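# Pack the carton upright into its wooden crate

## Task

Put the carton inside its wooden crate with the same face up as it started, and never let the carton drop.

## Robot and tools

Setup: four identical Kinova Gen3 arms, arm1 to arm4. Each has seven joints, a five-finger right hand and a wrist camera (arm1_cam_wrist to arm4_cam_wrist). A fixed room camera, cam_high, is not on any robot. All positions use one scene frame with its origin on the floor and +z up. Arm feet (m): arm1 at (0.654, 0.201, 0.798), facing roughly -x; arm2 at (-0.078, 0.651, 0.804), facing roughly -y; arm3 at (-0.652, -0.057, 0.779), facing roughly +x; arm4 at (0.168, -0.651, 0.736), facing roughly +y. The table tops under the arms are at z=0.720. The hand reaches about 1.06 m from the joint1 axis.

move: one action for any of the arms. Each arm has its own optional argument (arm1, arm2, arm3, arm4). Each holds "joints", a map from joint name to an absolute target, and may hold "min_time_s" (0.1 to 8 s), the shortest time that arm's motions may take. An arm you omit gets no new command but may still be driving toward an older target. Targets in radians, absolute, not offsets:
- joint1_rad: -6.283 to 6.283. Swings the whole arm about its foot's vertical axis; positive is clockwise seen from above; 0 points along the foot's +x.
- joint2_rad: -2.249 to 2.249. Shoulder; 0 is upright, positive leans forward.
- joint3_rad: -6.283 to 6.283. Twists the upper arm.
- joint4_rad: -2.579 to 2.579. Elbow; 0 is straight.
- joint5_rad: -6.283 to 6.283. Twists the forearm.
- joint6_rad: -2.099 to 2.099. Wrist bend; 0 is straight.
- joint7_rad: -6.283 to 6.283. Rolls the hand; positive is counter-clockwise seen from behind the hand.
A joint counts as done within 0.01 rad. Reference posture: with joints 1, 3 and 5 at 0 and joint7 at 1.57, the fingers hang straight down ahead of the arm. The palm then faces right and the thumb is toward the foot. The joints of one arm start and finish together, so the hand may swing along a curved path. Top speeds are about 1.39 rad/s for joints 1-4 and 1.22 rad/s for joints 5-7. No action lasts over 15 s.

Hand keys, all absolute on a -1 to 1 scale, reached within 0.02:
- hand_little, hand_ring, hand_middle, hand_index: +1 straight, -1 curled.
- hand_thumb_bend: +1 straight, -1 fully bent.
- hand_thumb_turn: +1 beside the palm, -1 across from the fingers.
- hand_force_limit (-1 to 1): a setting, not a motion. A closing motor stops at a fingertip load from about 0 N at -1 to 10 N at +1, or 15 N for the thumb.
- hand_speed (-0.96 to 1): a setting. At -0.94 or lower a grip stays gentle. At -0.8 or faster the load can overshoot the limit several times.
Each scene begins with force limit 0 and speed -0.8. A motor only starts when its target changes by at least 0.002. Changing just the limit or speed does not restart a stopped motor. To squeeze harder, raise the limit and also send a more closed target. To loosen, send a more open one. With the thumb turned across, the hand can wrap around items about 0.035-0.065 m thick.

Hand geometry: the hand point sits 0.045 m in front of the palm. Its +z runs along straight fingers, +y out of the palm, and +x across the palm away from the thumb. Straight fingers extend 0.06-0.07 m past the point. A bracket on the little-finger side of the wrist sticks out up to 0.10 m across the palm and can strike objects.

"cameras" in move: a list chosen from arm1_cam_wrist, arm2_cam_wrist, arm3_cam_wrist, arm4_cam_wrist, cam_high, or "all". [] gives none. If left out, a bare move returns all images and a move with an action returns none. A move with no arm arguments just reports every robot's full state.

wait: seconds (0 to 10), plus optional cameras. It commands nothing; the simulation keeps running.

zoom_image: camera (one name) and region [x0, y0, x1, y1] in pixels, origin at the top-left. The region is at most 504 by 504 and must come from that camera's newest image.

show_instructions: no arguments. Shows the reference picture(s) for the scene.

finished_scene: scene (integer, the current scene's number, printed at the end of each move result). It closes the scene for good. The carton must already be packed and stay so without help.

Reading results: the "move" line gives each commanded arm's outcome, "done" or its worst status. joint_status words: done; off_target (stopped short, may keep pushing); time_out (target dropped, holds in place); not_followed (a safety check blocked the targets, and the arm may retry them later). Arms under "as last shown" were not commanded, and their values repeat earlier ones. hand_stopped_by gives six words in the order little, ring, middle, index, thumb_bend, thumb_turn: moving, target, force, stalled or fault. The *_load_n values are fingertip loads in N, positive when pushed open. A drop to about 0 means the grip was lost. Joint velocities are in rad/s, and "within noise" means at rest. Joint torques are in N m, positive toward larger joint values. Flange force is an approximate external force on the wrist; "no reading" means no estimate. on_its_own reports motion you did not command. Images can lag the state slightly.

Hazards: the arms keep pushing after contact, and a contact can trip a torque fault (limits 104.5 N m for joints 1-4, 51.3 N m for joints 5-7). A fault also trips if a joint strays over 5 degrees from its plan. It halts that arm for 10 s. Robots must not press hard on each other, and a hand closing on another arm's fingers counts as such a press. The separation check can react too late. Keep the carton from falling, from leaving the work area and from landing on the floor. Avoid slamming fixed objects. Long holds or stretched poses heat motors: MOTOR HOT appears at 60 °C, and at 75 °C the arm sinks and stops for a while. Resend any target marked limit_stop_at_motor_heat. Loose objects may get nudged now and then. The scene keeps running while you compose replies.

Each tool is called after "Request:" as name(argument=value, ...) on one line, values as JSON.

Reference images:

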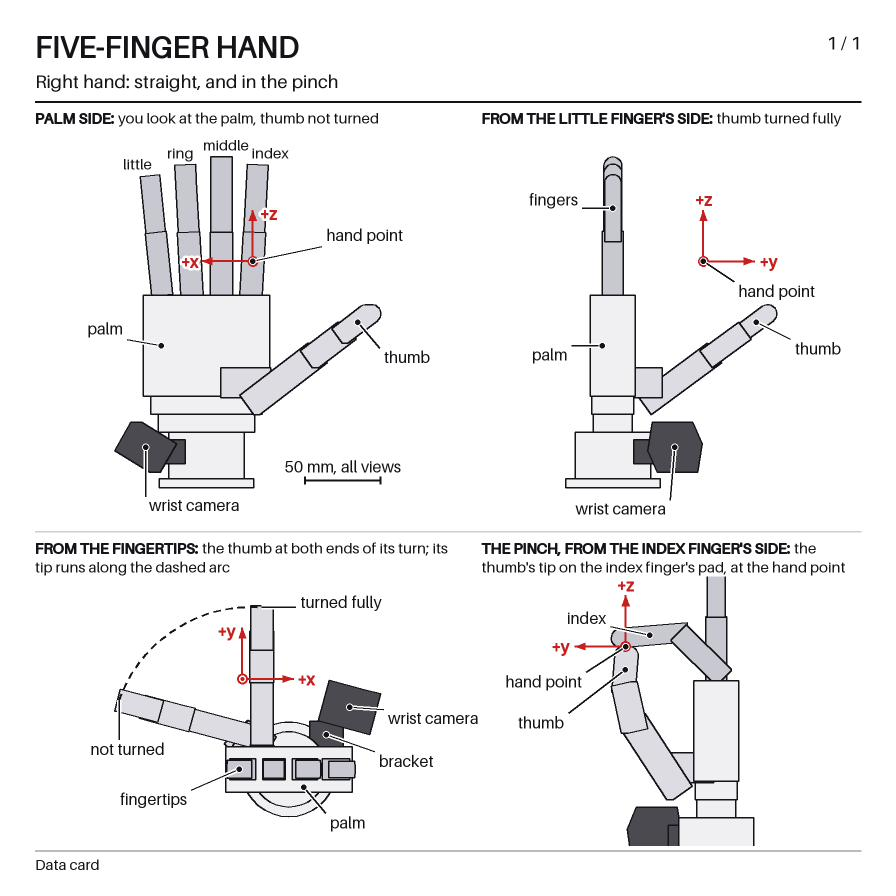

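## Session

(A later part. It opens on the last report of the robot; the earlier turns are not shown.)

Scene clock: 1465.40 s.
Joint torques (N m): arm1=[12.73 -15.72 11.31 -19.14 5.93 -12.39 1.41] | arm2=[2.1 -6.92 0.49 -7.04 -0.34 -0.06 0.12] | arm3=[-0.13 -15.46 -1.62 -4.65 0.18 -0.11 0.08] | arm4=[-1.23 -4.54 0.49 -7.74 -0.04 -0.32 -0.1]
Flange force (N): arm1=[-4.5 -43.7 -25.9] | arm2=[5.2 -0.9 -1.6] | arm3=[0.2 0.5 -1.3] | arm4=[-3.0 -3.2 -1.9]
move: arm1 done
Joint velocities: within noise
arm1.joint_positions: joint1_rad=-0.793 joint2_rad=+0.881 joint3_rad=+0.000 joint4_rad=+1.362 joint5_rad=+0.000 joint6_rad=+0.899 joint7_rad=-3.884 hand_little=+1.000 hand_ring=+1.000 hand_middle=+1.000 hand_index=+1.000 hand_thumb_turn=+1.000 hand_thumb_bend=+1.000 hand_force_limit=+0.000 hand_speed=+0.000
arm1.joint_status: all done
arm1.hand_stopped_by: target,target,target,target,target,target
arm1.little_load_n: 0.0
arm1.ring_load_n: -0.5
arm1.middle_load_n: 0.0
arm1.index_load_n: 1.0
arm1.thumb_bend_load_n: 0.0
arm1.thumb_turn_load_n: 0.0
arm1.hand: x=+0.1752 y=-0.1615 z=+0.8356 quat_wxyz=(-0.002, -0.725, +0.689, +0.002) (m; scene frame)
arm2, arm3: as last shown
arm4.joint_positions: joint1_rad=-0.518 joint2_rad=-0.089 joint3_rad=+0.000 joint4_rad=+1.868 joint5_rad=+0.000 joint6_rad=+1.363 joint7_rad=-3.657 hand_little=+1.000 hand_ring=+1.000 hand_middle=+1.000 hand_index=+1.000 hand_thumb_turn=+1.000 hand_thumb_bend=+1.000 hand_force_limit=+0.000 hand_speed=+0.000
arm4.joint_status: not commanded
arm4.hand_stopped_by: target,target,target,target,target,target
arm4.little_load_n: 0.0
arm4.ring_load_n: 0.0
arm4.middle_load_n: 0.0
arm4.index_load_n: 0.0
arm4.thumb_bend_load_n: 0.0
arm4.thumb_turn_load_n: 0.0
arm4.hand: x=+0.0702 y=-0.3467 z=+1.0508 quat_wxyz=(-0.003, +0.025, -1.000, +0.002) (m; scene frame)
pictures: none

Request:
move(arm1={"joints":{"joint1_rad":-0.852,"joint2_rad":0.8137,"joint4_rad":1.5184,"joint6_rad":0.8095,"joint7_rad":-3.943}}, arm2={"joints":{"joint1_rad":-0.3904,"joint2_rad":0.0156,"joint4_rad":2.0037,"joint6_rad":1.0525,"joint7_rad":-3.4645}}, arm3={"joints":{"joint2_rad":0.3133,"joint4_rad":1.5547,"joint6_rad":1.2736}})

Request:
move(arm1={"joints":{"joint2_rad":0.5706,"joint4_rad":1.2142,"joint6_rad":1.3568}}, arm3={"joints":{"joint1_rad":-0.5329,"joint2_rad":0.3197,"joint4_rad":1.5453,"joint6_rad":1.2766,"joint7_rad":2.6913}})

Request:
move(arm1={"joints":{"joint1_rad":-0.1808,"joint2_rad":0.2418,"joint4_rad":1.7251,"joint6_rad":1.1747,"joint7_rad":-3.2718}}, arm4={"joints":{"joint1_rad":-0.1644,"joint2_rad":0.7632,"joint4_rad":0.6479,"joint6_rad":1.7305,"joint7_rad":-3.3036}})

Request:
move(arm1={"joints":{"joint2_rad":0.4324,"joint4_rad":1.9587,"joint6_rad":0.7505}}, arm2={"joints":{"joint2_rad":0.2668,"joint4_rad":2.2696,"joint6_rad":0.5354}}, arm3={"joints":{"joint2_rad":0.4759,"joint4_rad":1.7956,"joint6_rad":0.8701}}, arm4={"joints":{"joint2_rad":0.7818,"joint4_rad":1.038,"joint6_rad":1.3218}})

Request:
move(arm1={"joints":{"joint1_rad":-0.1653,"joint2_rad":0.5336,"joint4_rad":1.7782,"joint6_rad":0.8298,"joint7_rad":-3.2563},"min_time_s":1.5}, arm2={"joints":{"joint1_rad":-0.3547,"joint2_rad":0.3353,"joint4_rad":2.1552,"joint6_rad":0.5812,"joint7_rad":-3.4287},"min_time_s":1.5}, arm3={"joints":{"joint1_rad":-0.4962,"joint2_rad":0.5453,"joint4_rad":1.668,"joint6_rad":0.9283,"joint7_rad":2.728},"min_time_s":1.5}, arm4={"joints":{"joint1_rad":-0.1552,"joint2_rad":0.8907,"joint4_rad":0.819,"joint6_rad":1.4319,"joint7_rad":-3.2943},"min_time_s":1.5}, cameras=["all"])

Scene clock: 1563.17 s.
Joint torques (N m): arm1=[2.53 -18.26 0.78 -5.15 -0.03 0.21 0.05] | arm2=[2.1 -7.33 0.5 -7.22 -0.35 -0.27 0.16] | arm3=[-0.07 -13.3 -1.69 -7.64 0.2 -0.14 0.1] | arm4=[-1.24 -4.55 0.53 -7.82 -0.01 -0.33 -0.1]
Flange force (N): arm1=[3.4 -3.4 -1.7] | arm2=[5.1 -2.1 -1.8] | arm3=[-0.5 -0.5 -1.0] | arm4=[-3.0 -3.3 -1.7]
move: arm1 done; arm2 done; arm3 done
Joint velocities: within noise
arm1.joint_positions: joint1_rad=-0.852 joint2_rad=+0.814 joint3_rad=+0.000 joint4_rad=+1.518 joint5_rad=+0.000 joint6_rad=+0.809 joint7_rad=-3.943 hand_little=+1.000 hand_ring=+1.000 hand_middle=+1.000 hand_index=+1.000 hand_thumb_turn=+1.000 hand_thumb_bend=+1.000 hand_force_limit=+0.000 hand_speed=+0.000
arm1.joint_status: all done
arm1.hand_stopped_by: target,target,target,target,target,target
arm1.little_load_n: 0.0
arm1.ring_load_n: 0.0
arm1.middle_load_n: 0.0
arm1.index_load_n: 0.0
arm1.thumb_bend_load_n: 0.0
arm1.thumb_turn_load_n: 0.0
arm1.hand: x=+0.2233 y=-0.1574 z=+0.8353 quat_wxyz=(-0.002, -0.725, +0.689, +0.003) (m; scene frame)
arm2.joint_positions: joint1_rad=-0.390 joint2_rad=+0.016 joint3_rad=+0.000 joint4_rad=+2.004 joint5_rad=+0.000 joint6_rad=+1.052 joint7_rad=-3.465 hand_little=+1.000 hand_ring=+1.000 hand_middle=+1.000 hand_index=+1.000 hand_thumb_turn=+1.000 hand_thumb_bend=+1.000 hand_force_limit=+0.000 hand_speed=+0.000
arm2.joint_status: all done
arm2.hand_stopped_by: target,target,target,target,target,target
arm2.little_load_n: 0.0
arm2.ring_load_n: 0.0
arm2.middle_load_n: 0.0
arm2.index_load_n: 0.0
arm2.thumb_bend_load_n: -0.5
arm2.thumb_turn_load_n: 0.0
arm2.hand: x=-0.0154 y=+0.2884 z=+1.0544 quat_wxyz=(-0.031, -0.999, -0.025, -0.013) (m; scene frame)
arm3.joint_positions: joint1_rad=+0.277 joint2_rad=+0.313 joint3_rad=+0.000 joint4_rad=+1.555 joint5_rad=+0.000 joint6_rad=+1.274 joint7_rad=+3.501 hand_little=+1.000 hand_ring=+1.000 hand_middle=+1.000 hand_index=+1.000 hand_thumb_turn=+1.000 hand_thumb_bend=+1.000 hand_force_limit=+0.000 hand_speed=+0.000
arm3.joint_status: all done
arm3.hand_stopped_by: target,target,target,target,target,target
arm3.little_load_n: 0.0
arm3.ring_load_n: 0.0
arm3.middle_load_n: 0.0
arm3.index_load_n: 0.0
arm3.thumb_bend_load_n: 0.0
arm3.thumb_turn_load_n: 0.0
arm3.hand: x=-0.1863 y=-0.2403 z=+1.0469 quat_wxyz=(-0.003, +0.689, +0.725, +0.000) (m; scene frame)
arm4: as last shown
pictures: none

Scene clock: 1565.30 s.
Joint torques (N m): arm1=[2.51 -16.81 0.72 -7.2 -0.03 0.18 0.05] | arm2=[2.14 -7.35 0.52 -7.2 -0.34 -0.23 0.13] | arm3=[-0.14 -13.29 -1.72 -7.67 0.18 -0.1 0.12] | arm4=[-1.21 -4.6 0.52 -7.75 -0.05 -0.29 -0.12]
Flange force (N): arm1=[2.8 -3.6 -1.5] | arm2=[5.1 -2.0 -1.7] | arm3=[-0.8 0.0 -0.9] | arm4=[-2.9 -3.0 -1.7]
move: arm1 done; arm3 done
Joint velocities: within noise
arm1.joint_positions: joint1_rad=-0.852 joint2_rad=+0.571 joint3_rad=+0.000 joint4_rad=+1.214 joint5_rad=+0.000 joint6_rad=+1.357 joint7_rad=-3.943 hand_little=+1.000 hand_ring=+1.000 hand_middle=+1.000 hand_index=+1.000 hand_thumb_turn=+1.000 hand_thumb_bend=+1.000 hand_force_limit=+0.000 hand_speed=+0.000
arm1.joint_status: all done
arm1.hand_stopped_by: target,target,target,target,target,target
arm1.little_load_n: 0.5
arm1.ring_load_n: 0.0
arm1.middle_load_n: 0.0
arm1.index_load_n: 0.0
arm1.thumb_bend_load_n: 0.0
arm1.thumb_turn_load_n: 0.0
arm1.hand: x=+0.2239 y=-0.1584 z=+1.0505 quat_wxyz=(-0.002, -0.725, +0.689, +0.003) (m; scene frame)
arm2, arm4: as last shown
arm2.thumb_bend_load_n: 0.0
arm3.joint_positions: joint1_rad=-0.533 joint2_rad=+0.320 joint3_rad=+0.000 joint4_rad=+1.545 joint5_rad=+0.000 joint6_rad=+1.277 joint7_rad=+2.691 hand_little=+1.000 hand_ring=+1.000 hand_middle=+1.000 hand_index=+1.000 hand_thumb_turn=+1.000 hand_thumb_bend=+1.000 hand_force_limit=+0.000 hand_speed=+0.000
arm3.joint_status: all done
arm3.hand_stopped_by: target,target,target,target,target,target
arm3.little_load_n: 0.0
arm3.ring_load_n: 0.0
arm3.middle_load_n: 0.0
arm3.index_load_n: 0.0
arm3.thumb_bend_load_n: 0.0
arm3.thumb_turn_load_n: 0.0
arm3.hand: x=-0.1970 y=+0.1003 z=+1.0486 quat_wxyz=(-0.003, +0.689, +0.725, +0.000) (m; scene frame)
pictures: none

Scene clock: 1567.83 s.
Joint torques (N m): arm1=[2.48 -10.83 0.58 -6.8 -0.04 0.13 0.06] | arm2=[2.1 -7.31 0.52 -7.2 -0.34 -0.23 0.14] | arm3=[-0.1 -13.29 -1.7 -7.66 0.17 -0.11 0.09] | arm4=[-1.05 -19.43 0.9 -7.89 -0.06 -0.36 -0.1]
Flange force (N): arm1=[5.2 -1.2 -1.8] | arm2=[5.1 -2.1 -1.7] | arm3=[-0.8 0.1 -1.0] | arm4=[-2.7 -4.0 -0.2]
move: arm1 done; arm4 done
Joint velocities: within noise
arm1.joint_positions: joint1_rad=-0.181 joint2_rad=+0.242 joint3_rad=+0.000 joint4_rad=+1.725 joint5_rad=+0.000 joint6_rad=+1.175 joint7_rad=-3.272 hand_little=+1.000 hand_ring=+1.000 hand_middle=+1.000 hand_index=+1.000 hand_thumb_turn=+1.000 hand_thumb_bend=+1.000 hand_force_limit=+0.000 hand_speed=+0.000
arm1.joint_status: all done
arm1.hand_stopped_by: target,target,target,target,target,target
arm1.little_load_n: 0.0
arm1.ring_load_n: 0.0
arm1.middle_load_n: 0.0
arm1.index_load_n: 0.0
arm1.thumb_bend_load_n: 0.0
arm1.thumb_turn_load_n: 0.0
arm1.hand: x=+0.2052 y=+0.1816 z=+1.0509 quat_wxyz=(-0.002, -0.725, +0.689, +0.003) (m; scene frame)
arm2, arm3: as last shown
arm2.ring_load_n: 0.5
arm2.thumb_turn_load_n: 0.5
arm3.ring_load_n: -0.5
arm4.joint_positions: joint1_rad=-0.164 joint2_rad=+0.763 joint3_rad=+0.000 joint4_rad=+0.648 joint5_rad=+0.000 joint6_rad=+1.731 joint7_rad=-3.304 hand_little=+1.000 hand_ring=+1.000 hand_middle=+1.000 hand_index=+1.000 hand_thumb_turn=+1.000 hand_thumb_bend=+1.000 hand_force_limit=+0.000 hand_speed=+0.000
arm4.joint_status: all done
arm4.hand_stopped_by: target,target,target,target,target,target
arm4.little_load_n: 0.0
arm4.ring_load_n: 0.0
arm4.middle_load_n: 0.0
arm4.index_load_n: 0.0
arm4.thumb_bend_load_n: 0.0
arm4.thumb_turn_load_n: 0.0
arm4.hand: x=+0.0919 y=+0.0048 z=+1.0498 quat_wxyz=(-0.003, +0.025, -1.000, +0.002) (m; scene frame)
pictures: none

Scene clock: 1569.40 s.
Joint torques (N m): arm1=[2.52 -12.27 0.68 -4.91 -0.08 0.14 0.03] | arm2=[2.05 -9.37 0.64 -4.58 -0.36 -0.22 0.12] | arm3=[-0.16 -14.47 -1.65 -6.1 0.18 -0.1 0.13] | arm4=[-1.12 -19.54 0.93 -7.79 -0.05 -0.32 -0.08]
Flange force (N): arm1=[6.1 -1.0 -2.1] | arm2=[7.4 -2.7 -2.1] | arm3=[-0.1 -0.1 -1.2] | arm4=[-2.7 -3.0 -1.5]
move: arm1 done; arm2 done; arm3 done; arm4 done
Joint velocities: within noise
arm1.joint_positions: joint1_rad=-0.181 joint2_rad=+0.432 joint3_rad=+0.000 joint4_rad=+1.959 joint5_rad=+0.000 joint6_rad=+0.751 joint7_rad=-3.272 hand_little=+1.000 hand_ring=+1.000 hand_middle=+1.000 hand_index=+1.000 hand_thumb_turn=+1.000 hand_thumb_bend=+1.000 hand_force_limit=+0.000 hand_speed=+0.000
arm1.joint_status: all done
arm1.hand_stopped_by: target,target,target,target,target,target
arm1.little_load_n: 0.0
arm1.ring_load_n: 0.0
arm1.middle_load_n: 0.0
arm1.index_load_n: 0.0
arm1.thumb_bend_load_n: 0.0
arm1.thumb_turn_load_n: 0.0
arm1.hand: x=+0.2045 y=+0.1818 z=+0.9158 quat_wxyz=(-0.002, -0.725, +0.689, +0.003) (m; scene frame)
arm2.joint_positions: joint1_rad=-0.390 joint2_rad=+0.267 joint3_rad=+0.000 joint4_rad=+2.270 joint5_rad=+0.000 joint6_rad=+0.535 joint7_rad=-3.465 hand_little=+1.000 hand_ring=+1.000 hand_middle=+1.000 hand_index=+1.000 hand_thumb_turn=+1.000 hand_thumb_bend=+1.000 hand_force_limit=+0.000 hand_speed=+0.000
arm2.joint_status: all done
arm2.hand_stopped_by: target,target,target,target,target,target
arm2.little_load_n: 0.0
arm2.ring_load_n: 0.0
arm2.middle_load_n: 0.0
arm2.index_load_n: 0.0
arm2.thumb_bend_load_n: 0.0
arm2.thumb_turn_load_n: 0.0
arm2.hand: x=-0.0151 y=+0.2889 z=+0.9174 quat_wxyz=(-0.031, -0.999, -0.025, -0.013) (m; scene frame)
arm3.joint_positions: joint1_rad=-0.533 joint2_rad=+0.476 joint3_rad=+0.000 joint4_rad=+1.796 joint5_rad=+0.000 joint6_rad=+0.870 joint7_rad=+2.691 hand_little=+1.000 hand_ring=+1.000 hand_middle=+1.000 hand_index=+1.000 hand_thumb_turn=+1.000 hand_thumb_bend=+1.000 hand_force_limit=+0.000 hand_speed=+0.000
arm3.joint_status: all done
arm3.hand_stopped_by: target,target,target,target,target,target
arm3.little_load_n: 0.0
arm3.ring_load_n: 0.0
arm3.middle_load_n: 0.0
arm3.index_load_n: 0.0
arm3.thumb_bend_load_n: 0.0
arm3.thumb_turn_load_n: 0.0
arm3.hand: x=-0.1976 y=+0.1009 z=+0.9116 quat_wxyz=(-0.003, +0.689, +0.725, +0.000) (m; scene frame)
arm4.joint_positions: joint1_rad=-0.164 joint2_rad=+0.782 joint3_rad=+0.000 joint4_rad=+1.038 joint5_rad=+0.000 joint6_rad=+1.322 joint7_rad=-3.304 hand_little=+1.000 hand_ring=+1.000 hand_middle=+1.000 hand_index=+1.000 hand_thumb_turn=+1.000 hand_thumb_bend=+1.000 hand_force_limit=+0.000 hand_speed=+0.000
arm4.joint_status: all done
arm4.hand_stopped_by: target,target,target,target,target,target
arm4.little_load_n: 0.0
arm4.ring_load_n: 0.0
arm4.middle_load_n: 0.0
arm4.index_load_n: 0.0
arm4.thumb_bend_load_n: 0.0
arm4.thumb_turn_load_n: 0.0
arm4.hand: x=+0.0928 y=+0.0043 z=+0.9169 quat_wxyz=(-0.003, +0.025, -1.000, +0.002) (m; scene frame)
pictures: none

Scene clock: 1571.20 s.
Joint torques (N m): arm1=[3.32 -12.03 1.94 -20.34 1.81 -12.31 1.1] | arm2=[2.02 -10.92 0.63 -4.91 -0.34 -0.23 0.12] | arm3=[-0.16 -15.91 -1.64 -6.39 0.18 -0.07 0.12] | arm4=[-1.04 -21.06 0.94 -7.92 -0.03 -0.33 -0.09]
Flange force (N): arm1=[7.5 -36.5 -23.2] | arm2=[6.6 -2.2 -1.9] | arm3=[0.0 -0.2 -1.1] | arm4=[-2.5 -3.3 -1.3]
move: arm1 done; arm2 done; arm3 done; arm4 done
Joint velocities: within noise
arm1.joint_positions: joint1_rad=-0.165 joint2_rad=+0.534 joint3_rad=+0.000 joint4_rad=+1.778 joint5_rad=+0.000 joint6_rad=+0.830 joint7_rad=-3.256 hand_little=+1.000 hand_ring=+1.000 hand_middle=+1.000 hand_index=+1.000 hand_thumb_turn=+1.000 hand_thumb_bend=+1.000 hand_force_limit=+0.000 hand_speed=+0.000
arm1.joint_status: all done
arm1.hand_stopped_by: target,target,target,target,target,target
arm1.little_load_n: 0.0
arm1.ring_load_n: 0.0
arm1.middle_load_n: 0.0
arm1.index_load_n: 1.5
arm1.thumb_bend_load_n: 0.0
arm1.thumb_turn_load_n: 0.0
arm1.hand: x=+0.1494 y=+0.1787 z=+0.9140 quat_wxyz=(-0.002, -0.725, +0.689, +0.003) (m; scene frame)
arm2.joint_positions: joint1_rad=-0.355 joint2_rad=+0.335 joint3_rad=+0.000 joint4_rad=+2.155 joint5_rad=+0.000 joint6_rad=+0.581 joint7_rad=-3.429 hand_little=+1.000 hand_ring=+1.000 hand_middle=+1.000 hand_index=+1.000 hand_thumb_turn=+1.000 hand_thumb_bend=+1.000 hand_force_limit=+0.000 hand_speed=+0.000
arm2.joint_status: all done
arm2.hand_stopped_by: target,target,target,target,target,target
arm2.little_load_n: 0.0
arm2.ring_load_n: 0.0
arm2.middle_load_n: 0.0
arm2.index_load_n: 0.0
arm2.thumb_bend_load_n: 0.0
arm2.thumb_turn_load_n: 0.0
arm2.hand: x=-0.0129 y=+0.2489 z=+0.9173 quat_wxyz=(-0.032, -0.999, -0.025, -0.012) (m; scene frame)
arm3.joint_positions: joint1_rad=-0.496 joint2_rad=+0.545 joint3_rad=+0.000 joint4_rad=+1.668 joint5_rad=+0.000 joint6_rad=+0.928 joint7_rad=+2.728 hand_little=+1.000 hand_ring=+1.000 hand_middle=+1.000 hand_index=+1.000 hand_thumb_turn=+1.000 hand_thumb_bend=+1.000 hand_force_limit=+0.000 hand_speed=+0.000
arm3.joint_status: all done
arm3.hand_stopped_by: target,target,target,target,target,target
arm3.little_load_n: 0.0
arm3.ring_load_n: 0.0
arm3.middle_load_n: 0.0
arm3.index_load_n: 0.0
arm3.thumb_bend_load_n: 0.0
arm3.thumb_turn_load_n: 0.0
arm3.hand: x=-0.1581 y=+0.1029 z=+0.9115 quat_wxyz=(-0.003, +0.689, +0.725, +0.000) (m; scene frame)
arm4.joint_positions: joint1_rad=-0.155 joint2_rad=+0.891 joint3_rad=+0.000 joint4_rad=+0.819 joint5_rad=+0.000 joint6_rad=+1.432 joint7_rad=-3.294 hand_little=+1.000 hand_ring=+1.000 hand_middle=+1.000 hand_index=+1.000 hand_thumb_turn=+1.000 hand_thumb_bend=+1.000 hand_force_limit=+0.000 hand_speed=+0.000
arm4.joint_status: all done
arm4.hand_stopped_by: target,target,target,target,target,target
arm4.little_load_n: 0.0
arm4.ring_load_n: 0.0
arm4.middle_load_n: 0.0
arm4.index_load_n: 0.0
arm4.thumb_bend_load_n: 0.0
arm4.thumb_turn_load_n: 0.0
arm4.hand: x=+0.0907 y=+0.0419 z=+0.9167 quat_wxyz=(-0.003, +0.025, -1.000, +0.002) (m; scene frame)
pictures: arm1_cam_wrist, arm2_cam_wrist, arm3_cam_wrist, arm4_cam_wrist, cam_high
Images, in order (width x height): arm1_cam_wrist 672x504, arm2_cam_wrist 672x504, arm3_cam_wrist 672x504, arm4_cam_wrist 672x504, cam_high 896x504.

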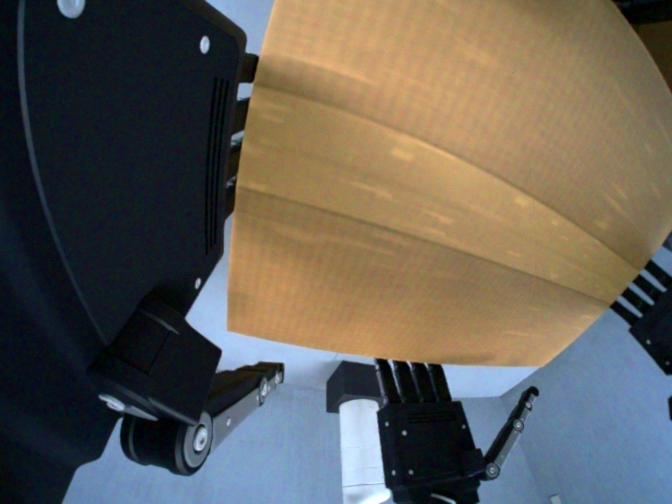

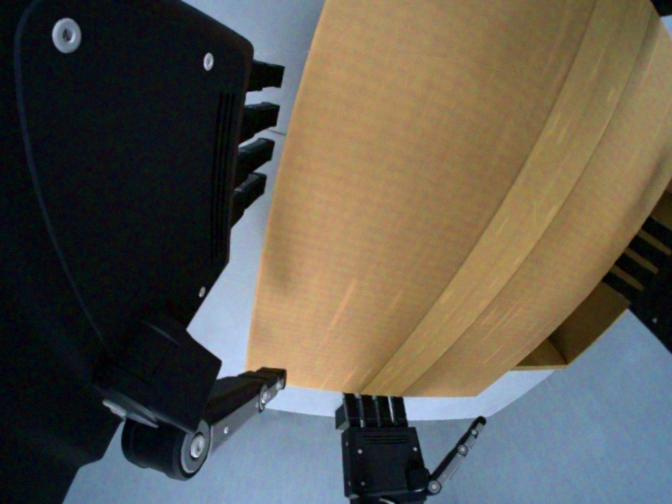

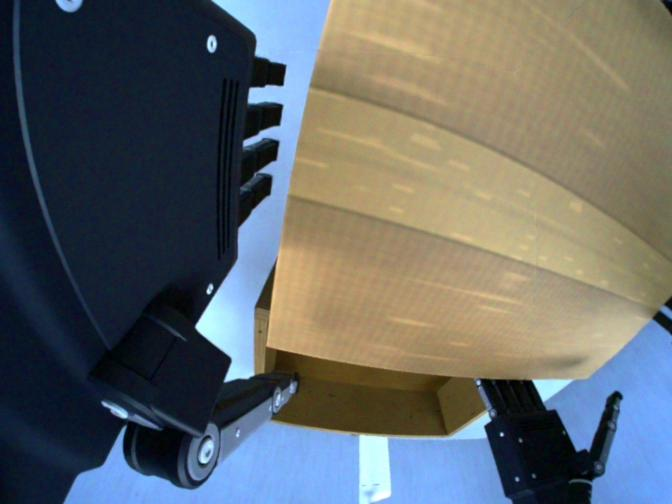

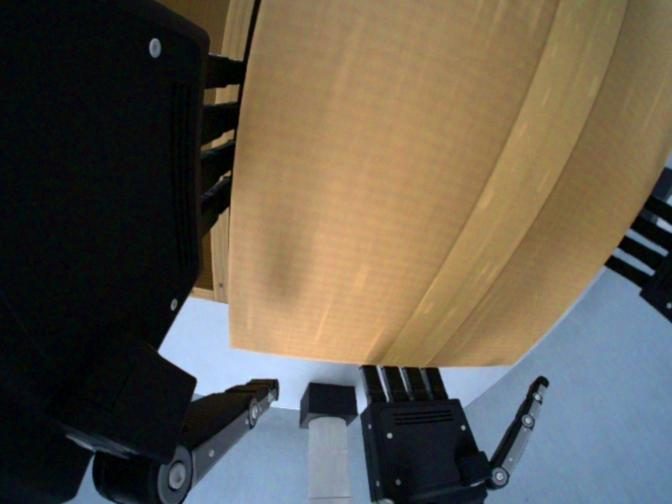

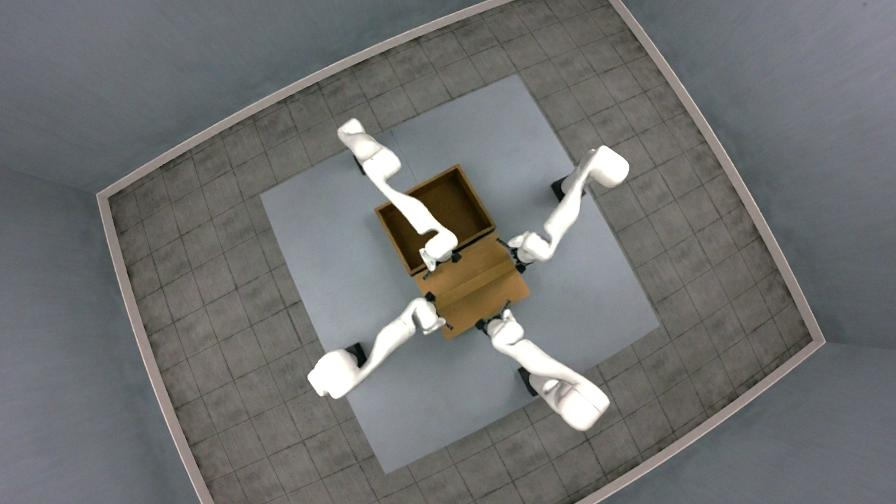

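Request:
move(arm2={"joints":{"joint1_rad":-0.3497,"joint2_rad":0.3462,"joint4_rad":2.136,"joint6_rad":0.5896,"joint7_rad":-3.4237},"min_time_s":1}, arm3={"joints":{"joint1_rad":-0.4812,"joint2_rad":0.5774,"joint4_rad":1.6069,"joint6_rad":0.9573,"joint7_rad":2.743},"min_time_s":1}, arm4={"joints":{"joint1_rad":-0.1536,"joint2_rad":0.9124,"joint4_rad":0.7742,"joint6_rad":1.4551,"joint7_rad":-3.2927},"min_time_s":1})

Request:
move(arm2={"joints":{"joint1_rad":-0.3467,"joint2_rad":0.3527,"joint4_rad":2.1245,"joint6_rad":0.5946,"joint7_rad":-3.4208},"min_time_s":0.8}, arm3={"joints":{"joint1_rad":-0.4779,"joint2_rad":0.5846,"joint4_rad":1.5934,"joint6_rad":0.9637,"joint7_rad":2.7463},"min_time_s":0.8}, arm4={"joints":{"joint1_rad":-0.1526,"joint2_rad":0.9253,"joint4_rad":0.7472,"joint6_rad":1.469,"joint7_rad":-3.2918},"min_time_s":0.8}, cameras=["cam_high"])

Scene clock: 1592.73 s.
Joint torques (N m): arm1=[3.26 -12.18 1.93 -20.9 1.82 -12.67 1.14] | arm2=[2.07 -11.2 0.67 -4.97 -0.37 -0.24 0.14] | arm3=[-0.2 -16.58 -1.63 -6.5 0.18 -0.1 0.1] | arm4=[-1.07 -21.35 0.99 -7.94 -0.03 -0.32 -0.12]
Flange force (N): arm1=[7.4 -37.5 -23.3] | arm2=[6.8 -2.1 -1.8] | arm3=[0.0 0.0 -1.1] | arm4=[-2.6 -3.5 -1.2]
move: arm2 done; arm3 done; arm4 done
Joint velocities: within noise
arm1: as last shown
arm1.ring_load_n: -0.5
arm1.hand: x=+0.1493 y=+0.1787 z=+0.9140 quat_wxyz=(-0.002, -0.725, +0.689, +0.003) (m; scene frame)
arm2.joint_positions: joint1_rad=-0.350 joint2_rad=+0.346 joint3_rad=+0.000 joint4_rad=+2.136 joint5_rad=+0.000 joint6_rad=+0.590 joint7_rad=-3.424 hand_little=+1.000 hand_ring=+1.000 hand_middle=+1.000 hand_index=+1.000 hand_thumb_turn=+1.000 hand_thumb_bend=+1.000 hand_force_limit=+0.000 hand_speed=+0.000
arm2.joint_status: all done
arm2.hand_stopped_by: target,target,target,target,target,target
arm2.little_load_n: 0.0
arm2.ring_load_n: 0.0
arm2.middle_load_n: 0.0
arm2.index_load_n: 0.0
arm2.thumb_bend_load_n: 0.0
arm2.thumb_turn_load_n: 0.0
arm2.hand: x=-0.0125 y=+0.2424 z=+0.9173 quat_wxyz=(-0.032, -0.999, -0.025, -0.012) (m; scene frame)
arm3.joint_positions: joint1_rad=-0.481 joint2_rad=+0.577 joint3_rad=+0.000 joint4_rad=+1.607 joint5_rad=+0.000 joint6_rad=+0.957 joint7_rad=+2.743 hand_little=+1.000 hand_ring=+1.000 hand_middle=+1.000 hand_index=+1.000 hand_thumb_turn=+1.000 hand_thumb_bend=+1.000 hand_force_limit=+0.000 hand_speed=+0.000
arm3.joint_status: all done
arm3.hand_stopped_by: target,target,target,target,target,target
arm3.little_load_n: 0.0
arm3.ring_load_n: 0.0
arm3.middle_load_n: 0.0
arm3.index_load_n: 0.0
arm3.thumb_bend_load_n: 0.0
arm3.thumb_turn_load_n: 0.0
arm3.hand: x=-0.1402 y=+0.1037 z=+0.9116 quat_wxyz=(-0.003, +0.689, +0.725, +0.000) (m; scene frame)
arm4.joint_positions: joint1_rad=-0.154 joint2_rad=+0.912 joint3_rad=+0.000 joint4_rad=+0.774 joint5_rad=+0.000 joint6_rad=+1.455 joint7_rad=-3.293 hand_little=+1.000 hand_ring=+1.000 hand_middle=+1.000 hand_index=+1.000 hand_thumb_turn=+1.000 hand_thumb_bend=+1.000 hand_force_limit=+0.000 hand_speed=+0.000
arm4.joint_status: all done
arm4.hand_stopped_by: target,target,target,target,target,target
arm4.little_load_n: 0.0
arm4.ring_load_n: 0.0
arm4.middle_load_n: 0.0
arm4.index_load_n: 0.0
arm4.thumb_bend_load_n: 0.0
arm4.thumb_turn_load_n: 0.0
arm4.hand: x=+0.0904 y=+0.0484 z=+0.9168 quat_wxyz=(-0.003, +0.025, -1.000, +0.002) (m; scene frame)
pictures: none

Scene clock: 1593.83 s.
Joint torques (N m): arm1=[-0.6 -12.7 -2.27 -20.23 -0.4 -11.95 1.05] | arm2=[2.02 -11.33 0.66 -5 -0.38 -0.24 0.13] | arm3=[3.52 -14.18 2.14 -17.47 3.18 -9.93 0.91] | arm4=[-0.81 -18.74 1.43 -21.29 1.07 -16.08 0.94]
Flange force (N): arm1=[-1.3 -34.5 -21.2] | arm2=[6.5 -2.1 -1.8] | arm3=[-1.1 -30.2 -16.5] | arm4=[-5.9 -50.6 -13.7]
move: arm2 done; arm3 done; arm4 done
Joint velocities: within noise
arm1: as last shown
arm1.middle_load_n: 0.5
arm1.index_load_n: 1.0
arm1.hand: x=+0.1493 y=+0.1788 z=+0.9140 quat_wxyz=(-0.002, -0.725, +0.689, +0.003) (m; scene frame)
arm2.joint_positions: joint1_rad=-0.347 joint2_rad=+0.353 joint3_rad=+0.000 joint4_rad=+2.125 joint5_rad=+0.000 joint6_rad=+0.595 joint7_rad=-3.421 hand_little=+1.000 hand_ring=+1.000 hand_middle=+1.000 hand_index=+1.000 hand_thumb_turn=+1.000 hand_thumb_bend=+1.000 hand_force_limit=+0.000 hand_speed=+0.000
arm2.joint_status: all done
arm2.hand_stopped_by: target,target,target,target,target,target
arm2.little_load_n: 0.0
arm2.ring_load_n: 0.0
arm2.middle_load_n: 0.0
arm2.index_load_n: 0.0
arm2.thumb_bend_load_n: 0.0
arm2.thumb_turn_load_n: 0.0
arm2.hand: x=-0.0123 y=+0.2385 z=+0.9174 quat_wxyz=(-0.032, -0.999, -0.025, -0.012) (m; scene frame)
arm3.joint_positions: joint1_rad=-0.478 joint2_rad=+0.585 joint3_rad=+0.000 joint4_rad=+1.593 joint5_rad=+0.000 joint6_rad=+0.964 joint7_rad=+2.746 hand_little=+1.000 hand_ring=+1.000 hand_middle=+1.000 hand_index=+1.000 hand_thumb_turn=+1.000 hand_thumb_bend=+1.000 hand_force_limit=+0.000 hand_speed=+0.000
arm3.joint_status: all done
arm3.hand_stopped_by: target,target,target,target,target,target
arm3.little_load_n: 0.0
arm3.ring_load_n: 0.0
arm3.middle_load_n: 0.5
arm3.index_load_n: 0.5
arm3.thumb_bend_load_n: -0.5
arm3.thumb_turn_load_n: 0.0
arm3.hand: x=-0.1363 y=+0.1038 z=+0.9115 quat_wxyz=(-0.003, +0.689, +0.725, +0.000) (m; scene frame)
arm4.joint_positions: joint1_rad=-0.153 joint2_rad=+0.925 joint3_rad=+0.000 joint4_rad=+0.747 joint5_rad=+0.000 joint6_rad=+1.469 joint7_rad=-3.292 hand_little=+1.000 hand_ring=+1.000 hand_middle=+1.000 hand_index=+1.000 hand_thumb_turn=+1.000 hand_thumb_bend=+1.000 hand_force_limit=+0.000 hand_speed=+0.000
arm4.joint_status: all done
arm4.hand_stopped_by: target,target,target,target,target,target
arm4.little_load_n: 0.0
arm4.ring_load_n: 0.0
arm4.middle_load_n: 1.0
arm4.index_load_n: 1.5
arm4.thumb_bend_load_n: 0.0
arm4.thumb_turn_load_n: 0.0
arm4.hand: x=+0.0903 y=+0.0523 z=+0.9169 quat_wxyz=(-0.003, +0.025, -1.000, +0.002) (m; scene frame)
pictures: cam_high
Images, in order (width x height): cam_high 896x504.

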